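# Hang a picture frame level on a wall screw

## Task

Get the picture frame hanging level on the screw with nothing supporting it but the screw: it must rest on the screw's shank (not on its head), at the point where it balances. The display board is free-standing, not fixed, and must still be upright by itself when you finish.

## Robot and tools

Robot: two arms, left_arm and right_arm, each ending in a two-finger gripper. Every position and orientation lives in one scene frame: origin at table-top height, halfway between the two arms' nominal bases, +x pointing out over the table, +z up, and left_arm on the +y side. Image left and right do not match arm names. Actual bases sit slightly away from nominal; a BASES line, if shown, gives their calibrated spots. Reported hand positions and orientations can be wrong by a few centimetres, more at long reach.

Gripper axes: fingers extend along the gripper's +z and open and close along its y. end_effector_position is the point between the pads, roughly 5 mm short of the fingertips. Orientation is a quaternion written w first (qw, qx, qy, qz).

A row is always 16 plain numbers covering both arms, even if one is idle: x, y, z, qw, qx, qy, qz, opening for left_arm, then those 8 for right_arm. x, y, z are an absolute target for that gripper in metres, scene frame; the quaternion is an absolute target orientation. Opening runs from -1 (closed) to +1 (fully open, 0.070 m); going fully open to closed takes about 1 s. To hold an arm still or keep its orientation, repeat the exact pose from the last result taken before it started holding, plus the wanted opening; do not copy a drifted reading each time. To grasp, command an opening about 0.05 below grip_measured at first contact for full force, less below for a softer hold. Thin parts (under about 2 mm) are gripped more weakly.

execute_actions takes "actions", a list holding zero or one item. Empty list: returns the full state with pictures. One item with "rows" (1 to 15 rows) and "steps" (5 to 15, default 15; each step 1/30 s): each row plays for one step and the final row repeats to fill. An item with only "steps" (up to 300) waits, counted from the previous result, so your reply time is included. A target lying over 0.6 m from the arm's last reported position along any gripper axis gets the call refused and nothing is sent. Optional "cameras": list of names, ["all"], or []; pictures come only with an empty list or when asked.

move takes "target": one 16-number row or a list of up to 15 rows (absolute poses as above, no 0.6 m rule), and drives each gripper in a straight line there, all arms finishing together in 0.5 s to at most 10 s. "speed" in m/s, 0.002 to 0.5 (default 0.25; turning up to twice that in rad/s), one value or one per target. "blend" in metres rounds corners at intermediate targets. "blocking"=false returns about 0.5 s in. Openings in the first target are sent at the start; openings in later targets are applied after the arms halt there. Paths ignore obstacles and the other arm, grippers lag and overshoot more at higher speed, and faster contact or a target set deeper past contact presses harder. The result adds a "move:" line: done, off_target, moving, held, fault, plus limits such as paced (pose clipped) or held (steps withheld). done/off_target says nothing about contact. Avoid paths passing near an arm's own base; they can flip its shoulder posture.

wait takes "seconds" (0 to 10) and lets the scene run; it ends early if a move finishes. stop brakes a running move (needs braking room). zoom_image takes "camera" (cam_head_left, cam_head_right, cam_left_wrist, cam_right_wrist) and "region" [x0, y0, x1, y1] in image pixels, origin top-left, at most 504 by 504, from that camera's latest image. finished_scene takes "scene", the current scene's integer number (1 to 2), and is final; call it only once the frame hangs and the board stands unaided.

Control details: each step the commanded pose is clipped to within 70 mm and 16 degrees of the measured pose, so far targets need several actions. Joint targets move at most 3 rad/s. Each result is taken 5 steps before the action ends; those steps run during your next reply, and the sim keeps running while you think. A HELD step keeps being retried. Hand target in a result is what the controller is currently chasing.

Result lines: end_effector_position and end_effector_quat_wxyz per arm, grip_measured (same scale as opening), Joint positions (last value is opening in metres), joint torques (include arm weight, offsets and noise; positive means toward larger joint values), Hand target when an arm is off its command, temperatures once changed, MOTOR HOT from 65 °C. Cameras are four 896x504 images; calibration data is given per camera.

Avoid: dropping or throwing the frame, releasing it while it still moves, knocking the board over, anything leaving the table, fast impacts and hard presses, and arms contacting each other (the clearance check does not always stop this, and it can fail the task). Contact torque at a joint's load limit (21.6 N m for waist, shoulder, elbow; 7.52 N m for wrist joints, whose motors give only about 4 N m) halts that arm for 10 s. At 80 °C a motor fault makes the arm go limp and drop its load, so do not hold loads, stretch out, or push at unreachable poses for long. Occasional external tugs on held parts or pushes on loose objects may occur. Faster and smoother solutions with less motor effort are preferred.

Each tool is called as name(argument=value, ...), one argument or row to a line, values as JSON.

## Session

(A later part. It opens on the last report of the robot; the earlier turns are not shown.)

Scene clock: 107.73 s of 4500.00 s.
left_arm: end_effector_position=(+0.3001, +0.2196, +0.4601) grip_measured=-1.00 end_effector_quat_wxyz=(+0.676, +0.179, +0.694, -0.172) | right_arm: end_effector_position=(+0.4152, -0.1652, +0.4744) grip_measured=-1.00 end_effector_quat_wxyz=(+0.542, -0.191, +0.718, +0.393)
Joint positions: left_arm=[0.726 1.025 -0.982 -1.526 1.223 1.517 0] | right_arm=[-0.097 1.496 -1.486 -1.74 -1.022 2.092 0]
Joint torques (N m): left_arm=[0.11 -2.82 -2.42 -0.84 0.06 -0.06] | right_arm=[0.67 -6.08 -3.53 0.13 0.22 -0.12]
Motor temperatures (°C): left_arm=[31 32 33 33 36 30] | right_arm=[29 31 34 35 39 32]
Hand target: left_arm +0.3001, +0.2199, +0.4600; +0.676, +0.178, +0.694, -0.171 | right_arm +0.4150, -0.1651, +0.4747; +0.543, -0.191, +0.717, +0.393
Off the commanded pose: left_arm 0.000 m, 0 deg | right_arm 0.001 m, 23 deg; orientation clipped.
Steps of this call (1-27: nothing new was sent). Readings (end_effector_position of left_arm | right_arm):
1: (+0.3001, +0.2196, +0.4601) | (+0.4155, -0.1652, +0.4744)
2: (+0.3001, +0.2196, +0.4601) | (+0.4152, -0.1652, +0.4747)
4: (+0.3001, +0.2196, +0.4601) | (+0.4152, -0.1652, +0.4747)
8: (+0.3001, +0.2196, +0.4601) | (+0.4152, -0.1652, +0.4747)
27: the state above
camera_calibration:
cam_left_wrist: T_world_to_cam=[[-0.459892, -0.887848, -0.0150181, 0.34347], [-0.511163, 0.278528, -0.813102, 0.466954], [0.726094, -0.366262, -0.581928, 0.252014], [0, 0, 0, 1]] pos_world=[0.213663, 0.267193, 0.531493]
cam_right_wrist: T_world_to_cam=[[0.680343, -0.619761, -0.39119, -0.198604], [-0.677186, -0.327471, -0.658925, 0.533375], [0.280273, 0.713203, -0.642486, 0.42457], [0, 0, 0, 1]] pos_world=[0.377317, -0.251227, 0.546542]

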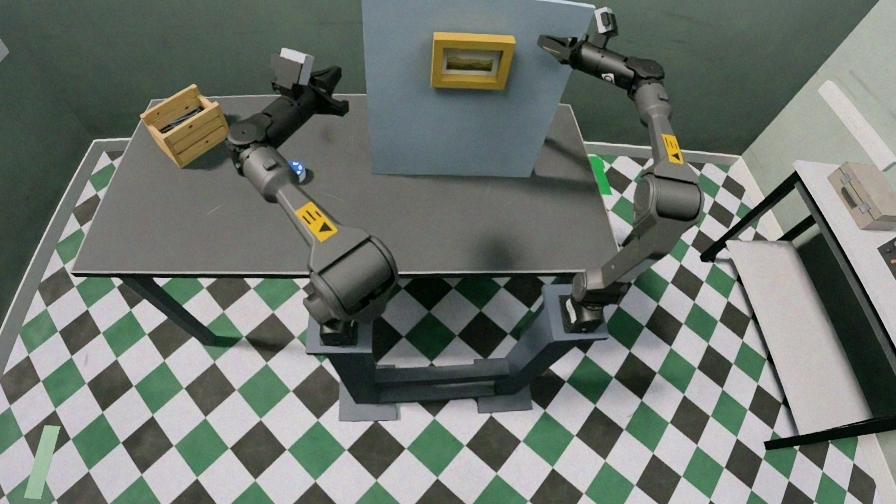

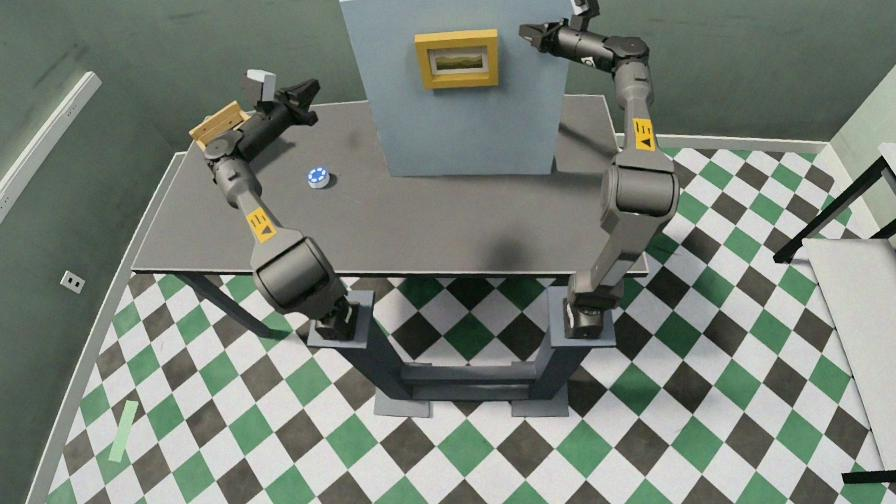

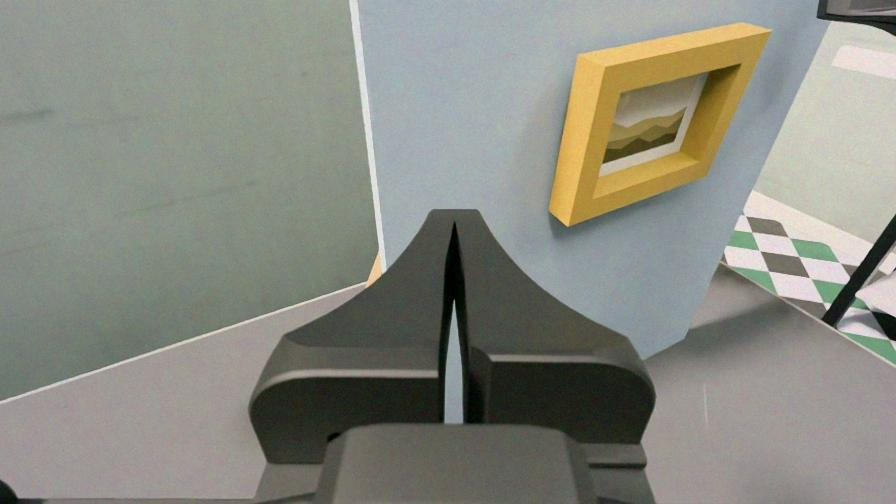

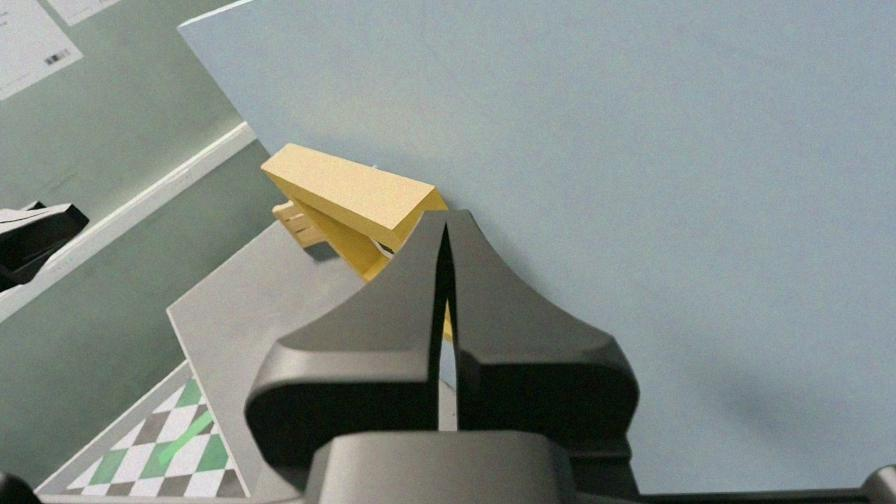

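move(
  target=[
    [0.3,0.22,0.46,0.676,0.179,0.694,-0.172,-1,0.38,-0.16,0.54,0.455,-0.024,0.858,0.238,-1],
    [0.3,0.22,0.46,0.676,0.179,0.694,-0.172,-1,0.40,-0.06,0.53,0.455,-0.024,0.858,0.238,-1],
  ],
  blend=[0.03,0],
  speed=0.2,
)

zoom_image(
  camera="cam_right_wrist",
  region=[350, 100, 600, 240],
)

Scene clock: 114.13 s of 4500.00 s.
left_arm: end_effector_position=(+0.3001, +0.2196, +0.4601) grip_measured=-1.00 end_effector_quat_wxyz=(+0.676, +0.179, +0.694, -0.172) | right_arm: end_effector_position=(+0.4001, -0.0601, +0.5297) grip_measured=-1.00 end_effector_quat_wxyz=(+0.466, -0.024, +0.850, +0.245)
Joint positions: left_arm=[0.726 1.025 -0.982 -1.526 1.223 1.517 0] | right_arm=[0.623 1.764 -2.428 -0.084 1.216 0.524 0]
Joint torques (N m): left_arm=[-0.13 -2.77 -2.67 -0.87 0.08 -0.11] | right_arm=[0.19 -6.33 -2.9 -0.17 -0.7 -0.06]
Hand target: left_arm +0.3001, +0.2199, +0.4600; +0.676, +0.178, +0.694, -0.171 | right_arm +0.3999, -0.0601, +0.5296; +0.466, -0.024, +0.850, +0.245
Off the commanded pose: left_arm 0.000 m, 0 deg | right_arm 0.000 m, 2 deg.
joint sent to its limit (left arm) — joint 5 (wrist pitch), upper limit.
joint sent to its limit (right arm) — joint 5 (wrist pitch), upper limit.
Kept back: nothing.
move: done; limits=paced
camera_calibration:
cam_left_wrist: T_world_to_cam=[[-0.459892, -0.887848, -0.0150181, 0.34347], [-0.511163, 0.278528, -0.813102, 0.466954], [0.726094, -0.366262, -0.581928, 0.252014], [0, 0, 0, 1]]
cam_right_wrist: T_world_to_cam=[[0.239106, -0.875539, -0.419834, 0.0747338], [-0.932603, -0.0866985, -0.350336, 0.547178], [0.270333, 0.475305, -0.83726, 0.482276], [0, 0, 0, 1]]

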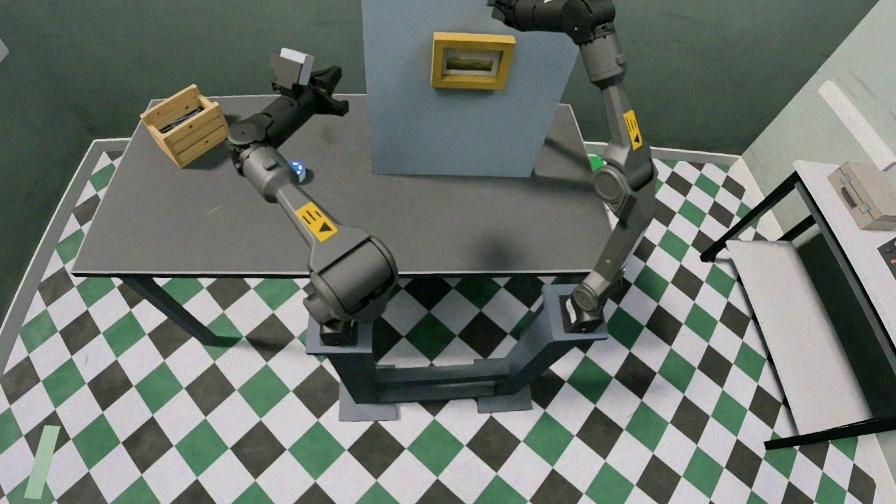

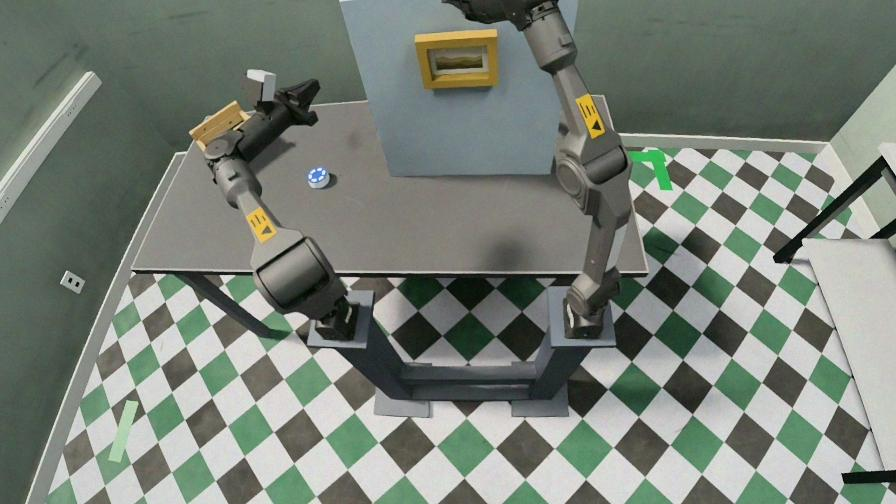

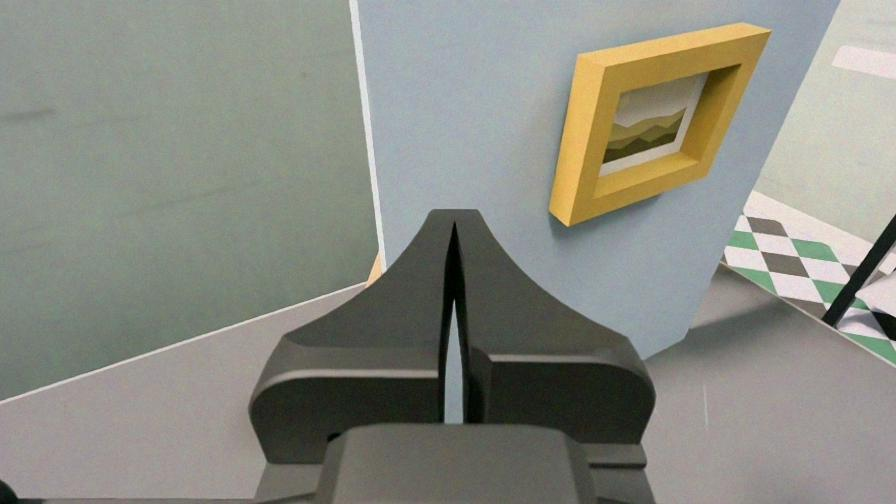

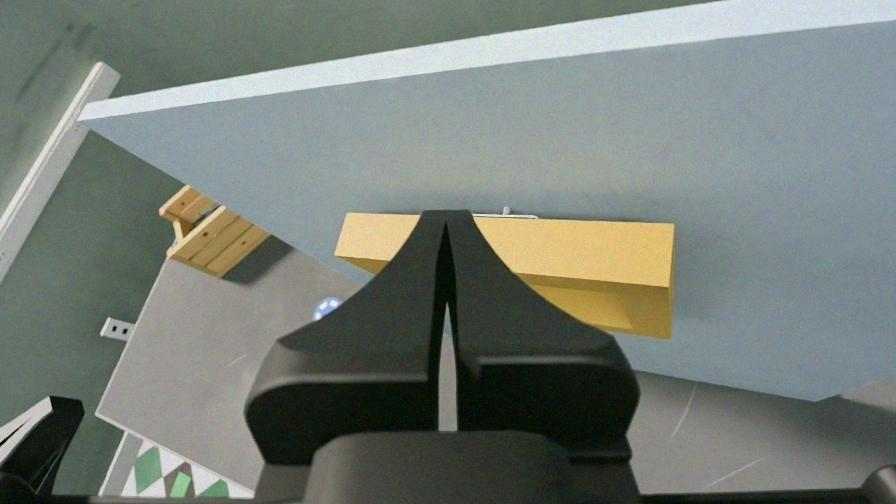

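Scaled by 2.016 from the camera's 896x504 image, which has a finer 1280x720 frame.

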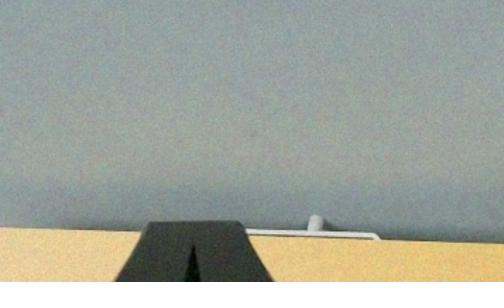

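zoom_image(
  camera="cam_right_wrist",
  region=[465, 195, 555, 235],
)

Scaled by 5.600 from the camera's 896x504 image, which has a finer 1280x720 frame.

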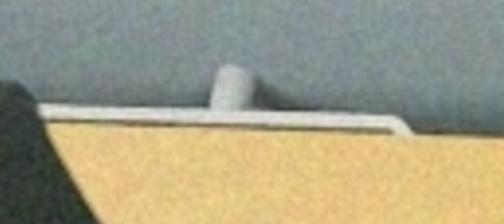

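zoom_image(
  camera="cam_right_wrist",
  region=[486, 202, 530, 226],
)

Scaled by 11.455 from the camera's 896x504 image, which has a finer 1280x720 frame.

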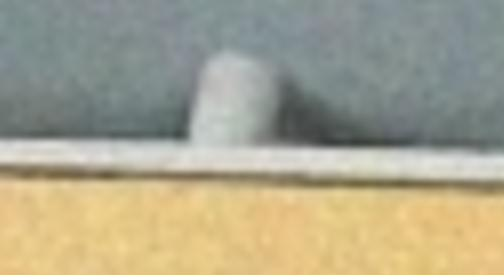

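move(
  target=[
    [0.3,0.22,0.46,0.676,0.179,0.694,-0.172,-1,0.418,-0.105,0.505,0.455,-0.024,0.858,0.238,-1],
    [0.3,0.22,0.46,0.676,0.179,0.694,-0.172,-1,0.418,-0.105,0.472,0.455,-0.024,0.858,0.238,-1],
    [0.3,0.22,0.46,0.676,0.179,0.694,-0.172,-1,0.418,-0.105,0.465,0.455,-0.024,0.858,0.238,-1],
    [0.3,0.22,0.46,0.676,0.179,0.694,-0.172,-1,0.418,-0.105,0.50,0.455,-0.024,0.858,0.238,-1],
  ],
  speed=[0.15,0.06,0.015,0.06],
)

zoom_image(
  camera="cam_head_right",
  region=[390, 10, 520, 110],
)

zoom_image(
  camera="cam_head_left",
  region=[410, 10, 540, 110],
)

Scene clock: 120.83 s of 4500.00 s.
left_arm: end_effector_position=(+0.3001, +0.2196, +0.4601) grip_measured=-1.00 end_effector_quat_wxyz=(+0.676, +0.179, +0.694, -0.172) | right_arm: end_effector_position=(+0.4178, -0.1051, +0.5006) grip_measured=-1.00 end_effector_quat_wxyz=(+0.455, -0.024, +0.858, +0.238)
Joint positions: left_arm=[0.726 1.025 -0.982 -1.526 1.223 1.517 0] | right_arm=[0.438 1.642 -2.13 0.096 1.07 0.363 0]
Joint torques (N m): left_arm=[-0.45 -2.66 -2.63 -0.91 0.06 -0.18] | right_arm=[0.4 -5.1 -3.15 -0.12 -0.84 0.2]
Off the commanded pose: left_arm 0.000 m, 0 deg | right_arm 0.001 m, 0 deg.
joint sent to its limit (left arm) — joint 5 (wrist pitch), upper limit.
Kept back: nothing.
move: done
camera_calibration:
cam_left_wrist: T_world_to_cam=[[-0.459892, -0.887848, -0.0150181, 0.34347], [-0.511163, 0.278528, -0.813102, 0.466954], [0.726094, -0.366262, -0.581928, 0.252014], [0, 0, 0, 1]]
cam_right_wrist: T_world_to_cam=[[0.227557, -0.881955, -0.412763, 0.0194793], [-0.941398, -0.0908726, -0.324826, 0.540125], [0.248973, 0.462491, -0.850949, 0.488948], [0, 0, 0, 1]]

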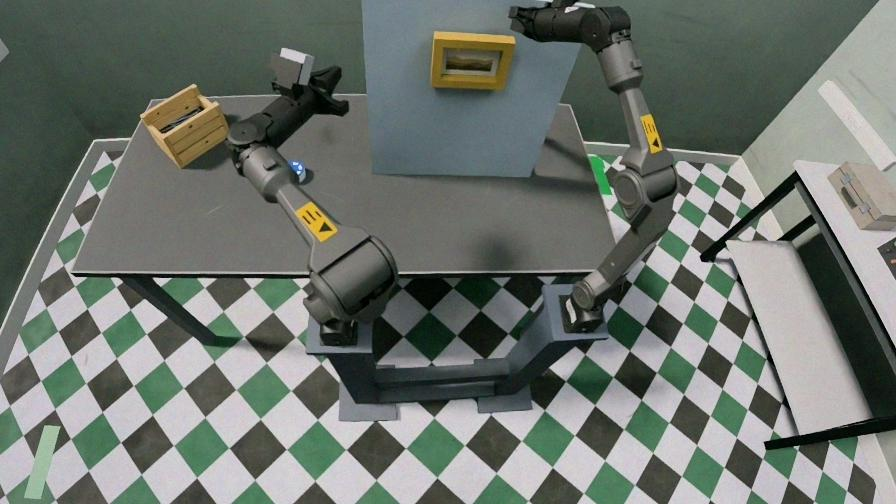

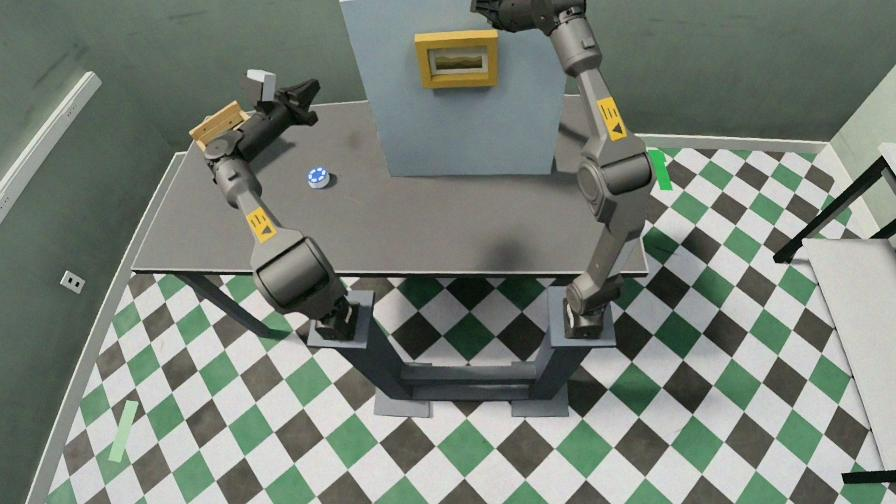

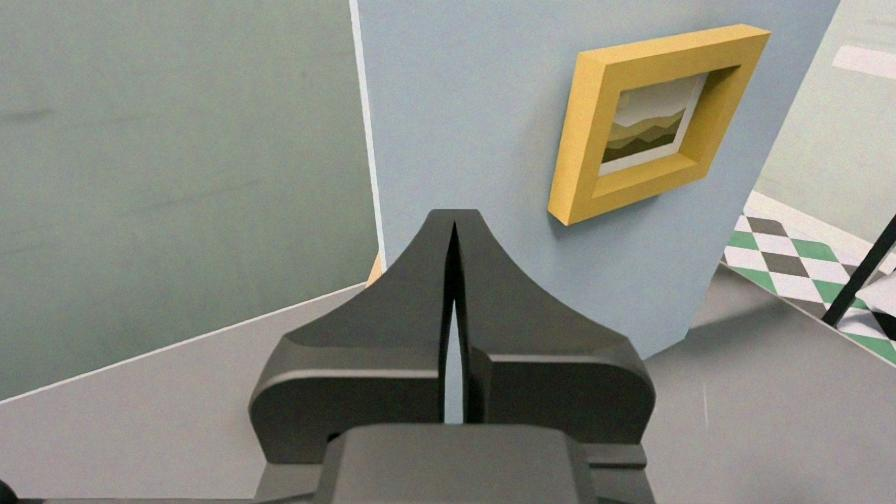

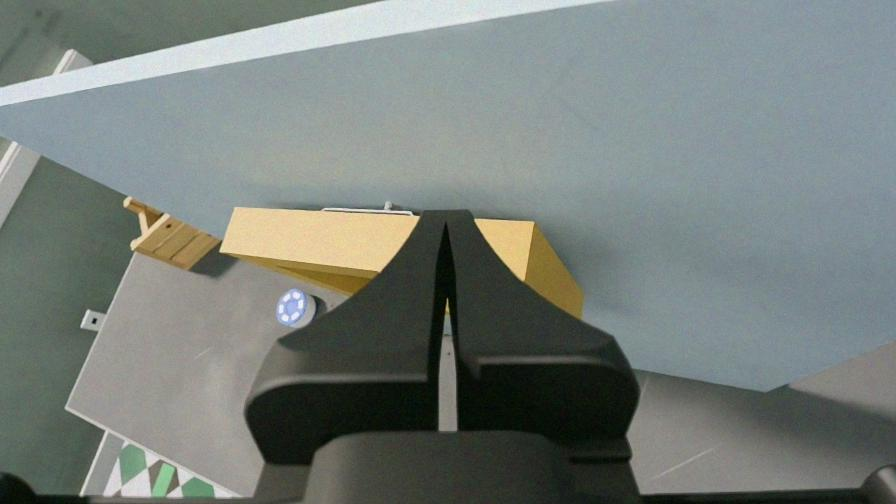

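Scaled by 3.877 from the camera's 896x504 image, which has a finer 1280x720 frame.

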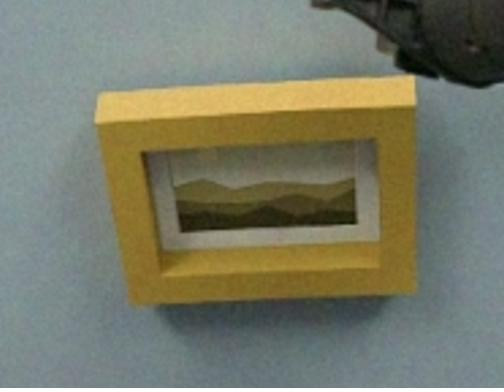

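Scaled by 3.877 from the camera's 896x504 image, which has a finer 1280x720 frame.

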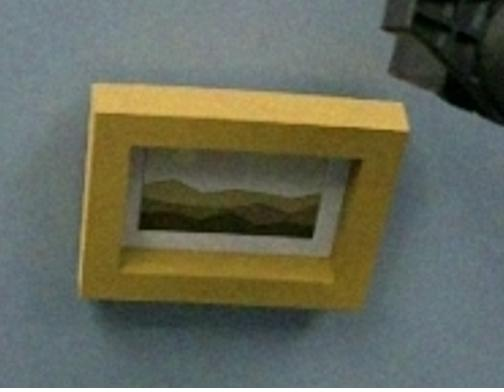

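move(
  target=[
    [0.3,0.22,0.46,0.676,0.179,0.694,-0.172,-1,0.37,-0.12,0.52,0.455,-0.024,0.858,0.238,-1],
    [0.3,0.22,0.46,0.676,0.179,0.694,-0.172,-1,0.27,-0.11,0.42,0.811,-0.128,0.567,0.064,-1],
  ],
  blend=[0.03,0],
  speed=[0.15,0.3],
)

zoom_image(
  camera="cam_right_wrist",
  region=[300, 60, 620, 240],
)

Scene clock: 124.93 s of 4500.00 s.
left_arm: end_effector_position=(+0.3001, +0.2196, +0.4601) grip_measured=-1.00 end_effector_quat_wxyz=(+0.676, +0.179, +0.694, -0.172) | right_arm: end_effector_position=(+0.2698, -0.1102, +0.4200) grip_measured=-1.00 end_effector_quat_wxyz=(+0.722, -0.127, +0.678, +0.039)
Joint positions: left_arm=[0.726 1.025 -0.982 -1.526 1.223 1.517 0] | right_arm=[1.302 1.068 -0.781 -1.739 1.061 1.695 0]
Joint torques (N m): left_arm=[-0.5 -2.75 -2.8 -0.93 0.07 -0.18] | right_arm=[0.71 -0.84 -4.62 -1.15 0.29 0.27]
Hand target: left_arm +0.3001, +0.2199, +0.4600; +0.676, +0.178, +0.694, -0.171 | right_arm +0.2698, -0.1100, +0.4202; +0.723, -0.127, +0.678, +0.039
Off the commanded pose: left_arm 0.000 m, 0 deg | right_arm 0.000 m, 17 deg; orientation clipped.
joint sent to its limit (left arm) — joint 5 (wrist pitch), upper limit.
joint sent to its limit (right arm) — joint 4 (forearm roll), lower limit.
Kept back: nothing.
move: off_target (right_arm); blend cut to 0.0271 m at target 1; limits=paced
camera_calibration:
cam_left_wrist: T_world_to_cam=[[-0.459892, -0.887848, -0.0150181, 0.34347], [-0.511163, 0.278528, -0.813102, 0.466954], [0.726094, -0.366262, -0.581928, 0.252014], [0, 0, 0, 1]]
cam_right_wrist: T_world_to_cam=[[0.222428, -0.970579, 0.0922058, -0.20504], [-0.54016, -0.201414, -0.817104, 0.46047], [0.811636, 0.131941, -0.569068, 0.152905], [0, 0, 0, 1]]

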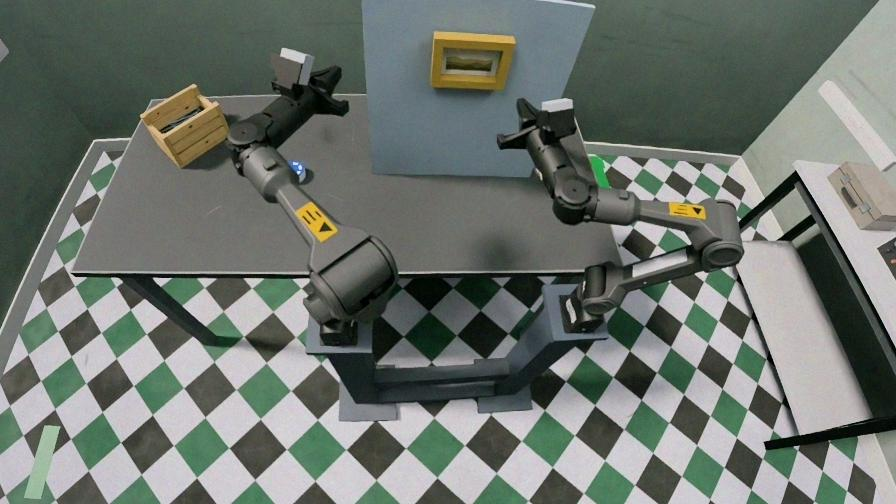

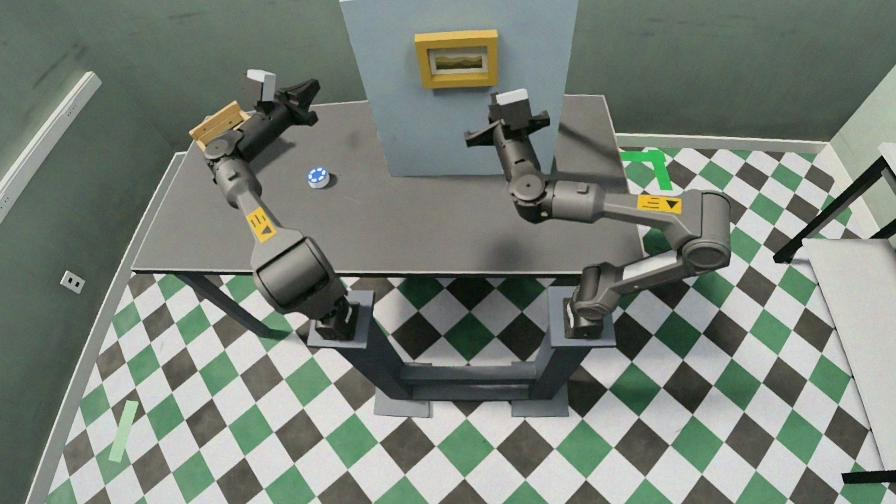

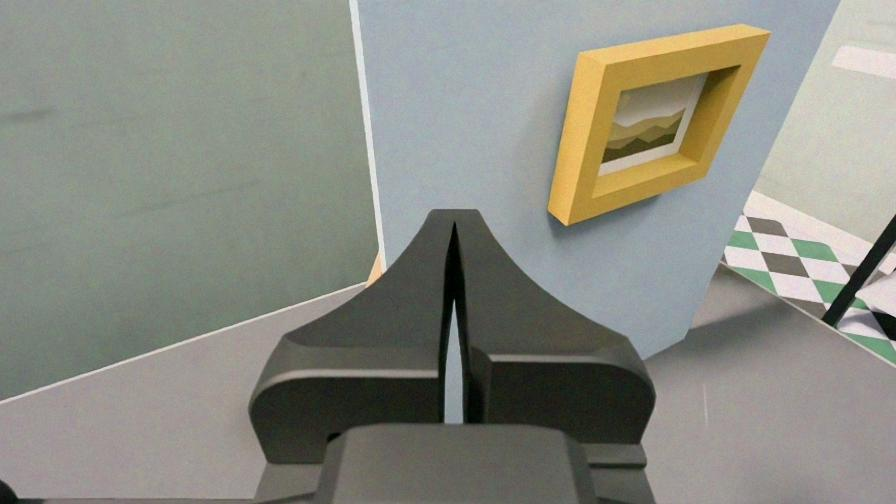

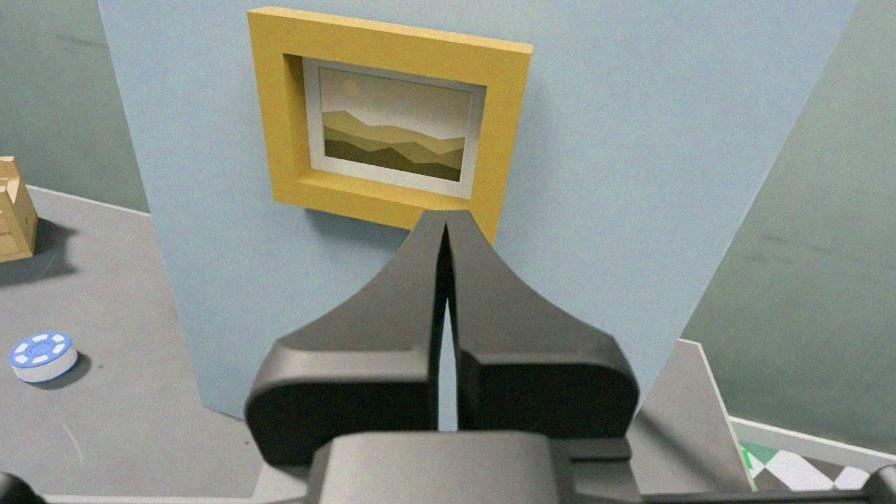

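Scaled by 1.575 from the camera's 896x504 image, which has a finer 1280x720 frame.

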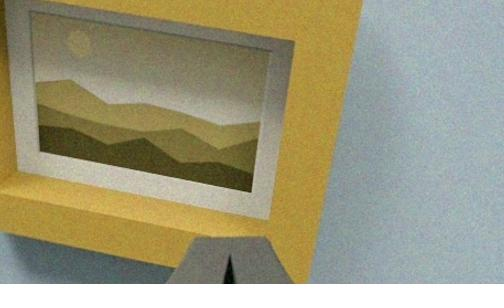

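zoom_image(
  camera="cam_right_wrist",
  region=[236, 0, 316, 45],
)

zoom_image(
  camera="cam_right_wrist",
  region=[476, 20, 556, 65],
)

zoom_image(
  camera="cam_right_wrist",
  region=[160, 340, 280, 440],
)

zoom_image(
  camera="cam_right_wrist",
  region=[80, 0, 200, 100],
)

zoom_image(
  camera="cam_right_wrist",
  region=[770, 0, 890, 100],
)

zoom_image(
  camera="cam_right_wrist",
  region=[620, 320, 740, 420],
)

Scaled by 6.300 from the camera's 896x504 image, which has a finer 1280x720 frame.

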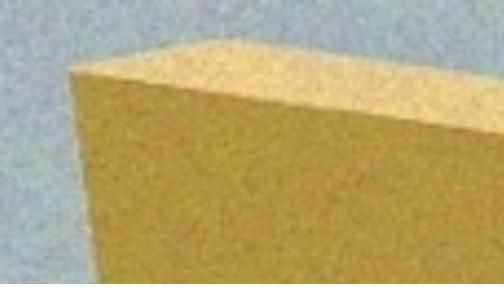

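Scaled by 6.300 from the camera's 896x504 image, which has a finer 1280x720 frame.

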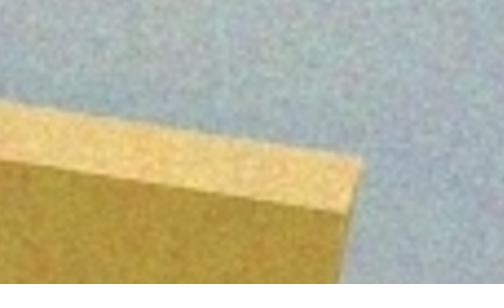

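Scaled by 4.200 from the camera's 896x504 image, which has a finer 1280x720 frame.

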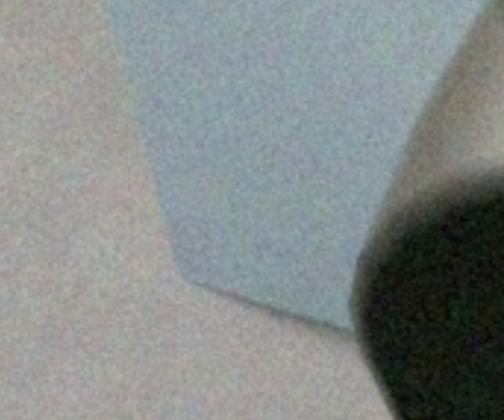

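Scaled by 4.200 from the camera's 896x504 image, which has a finer 1280x720 frame.

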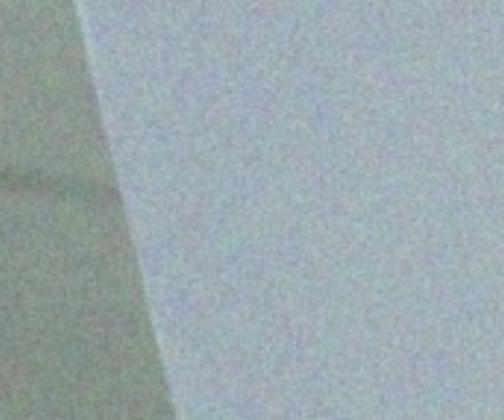

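Scaled by 4.200 from the camera's 896x504 image, which has a finer 1280x720 frame.

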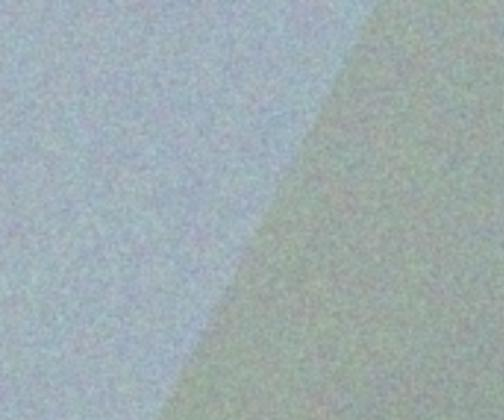

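Scaled by 4.200 from the camera's 896x504 image, which has a finer 1280x720 frame.

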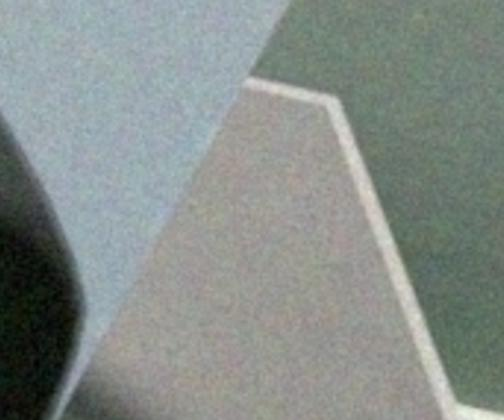

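finished_scene(
  scene=1,
)

The scene is finished: the task was done.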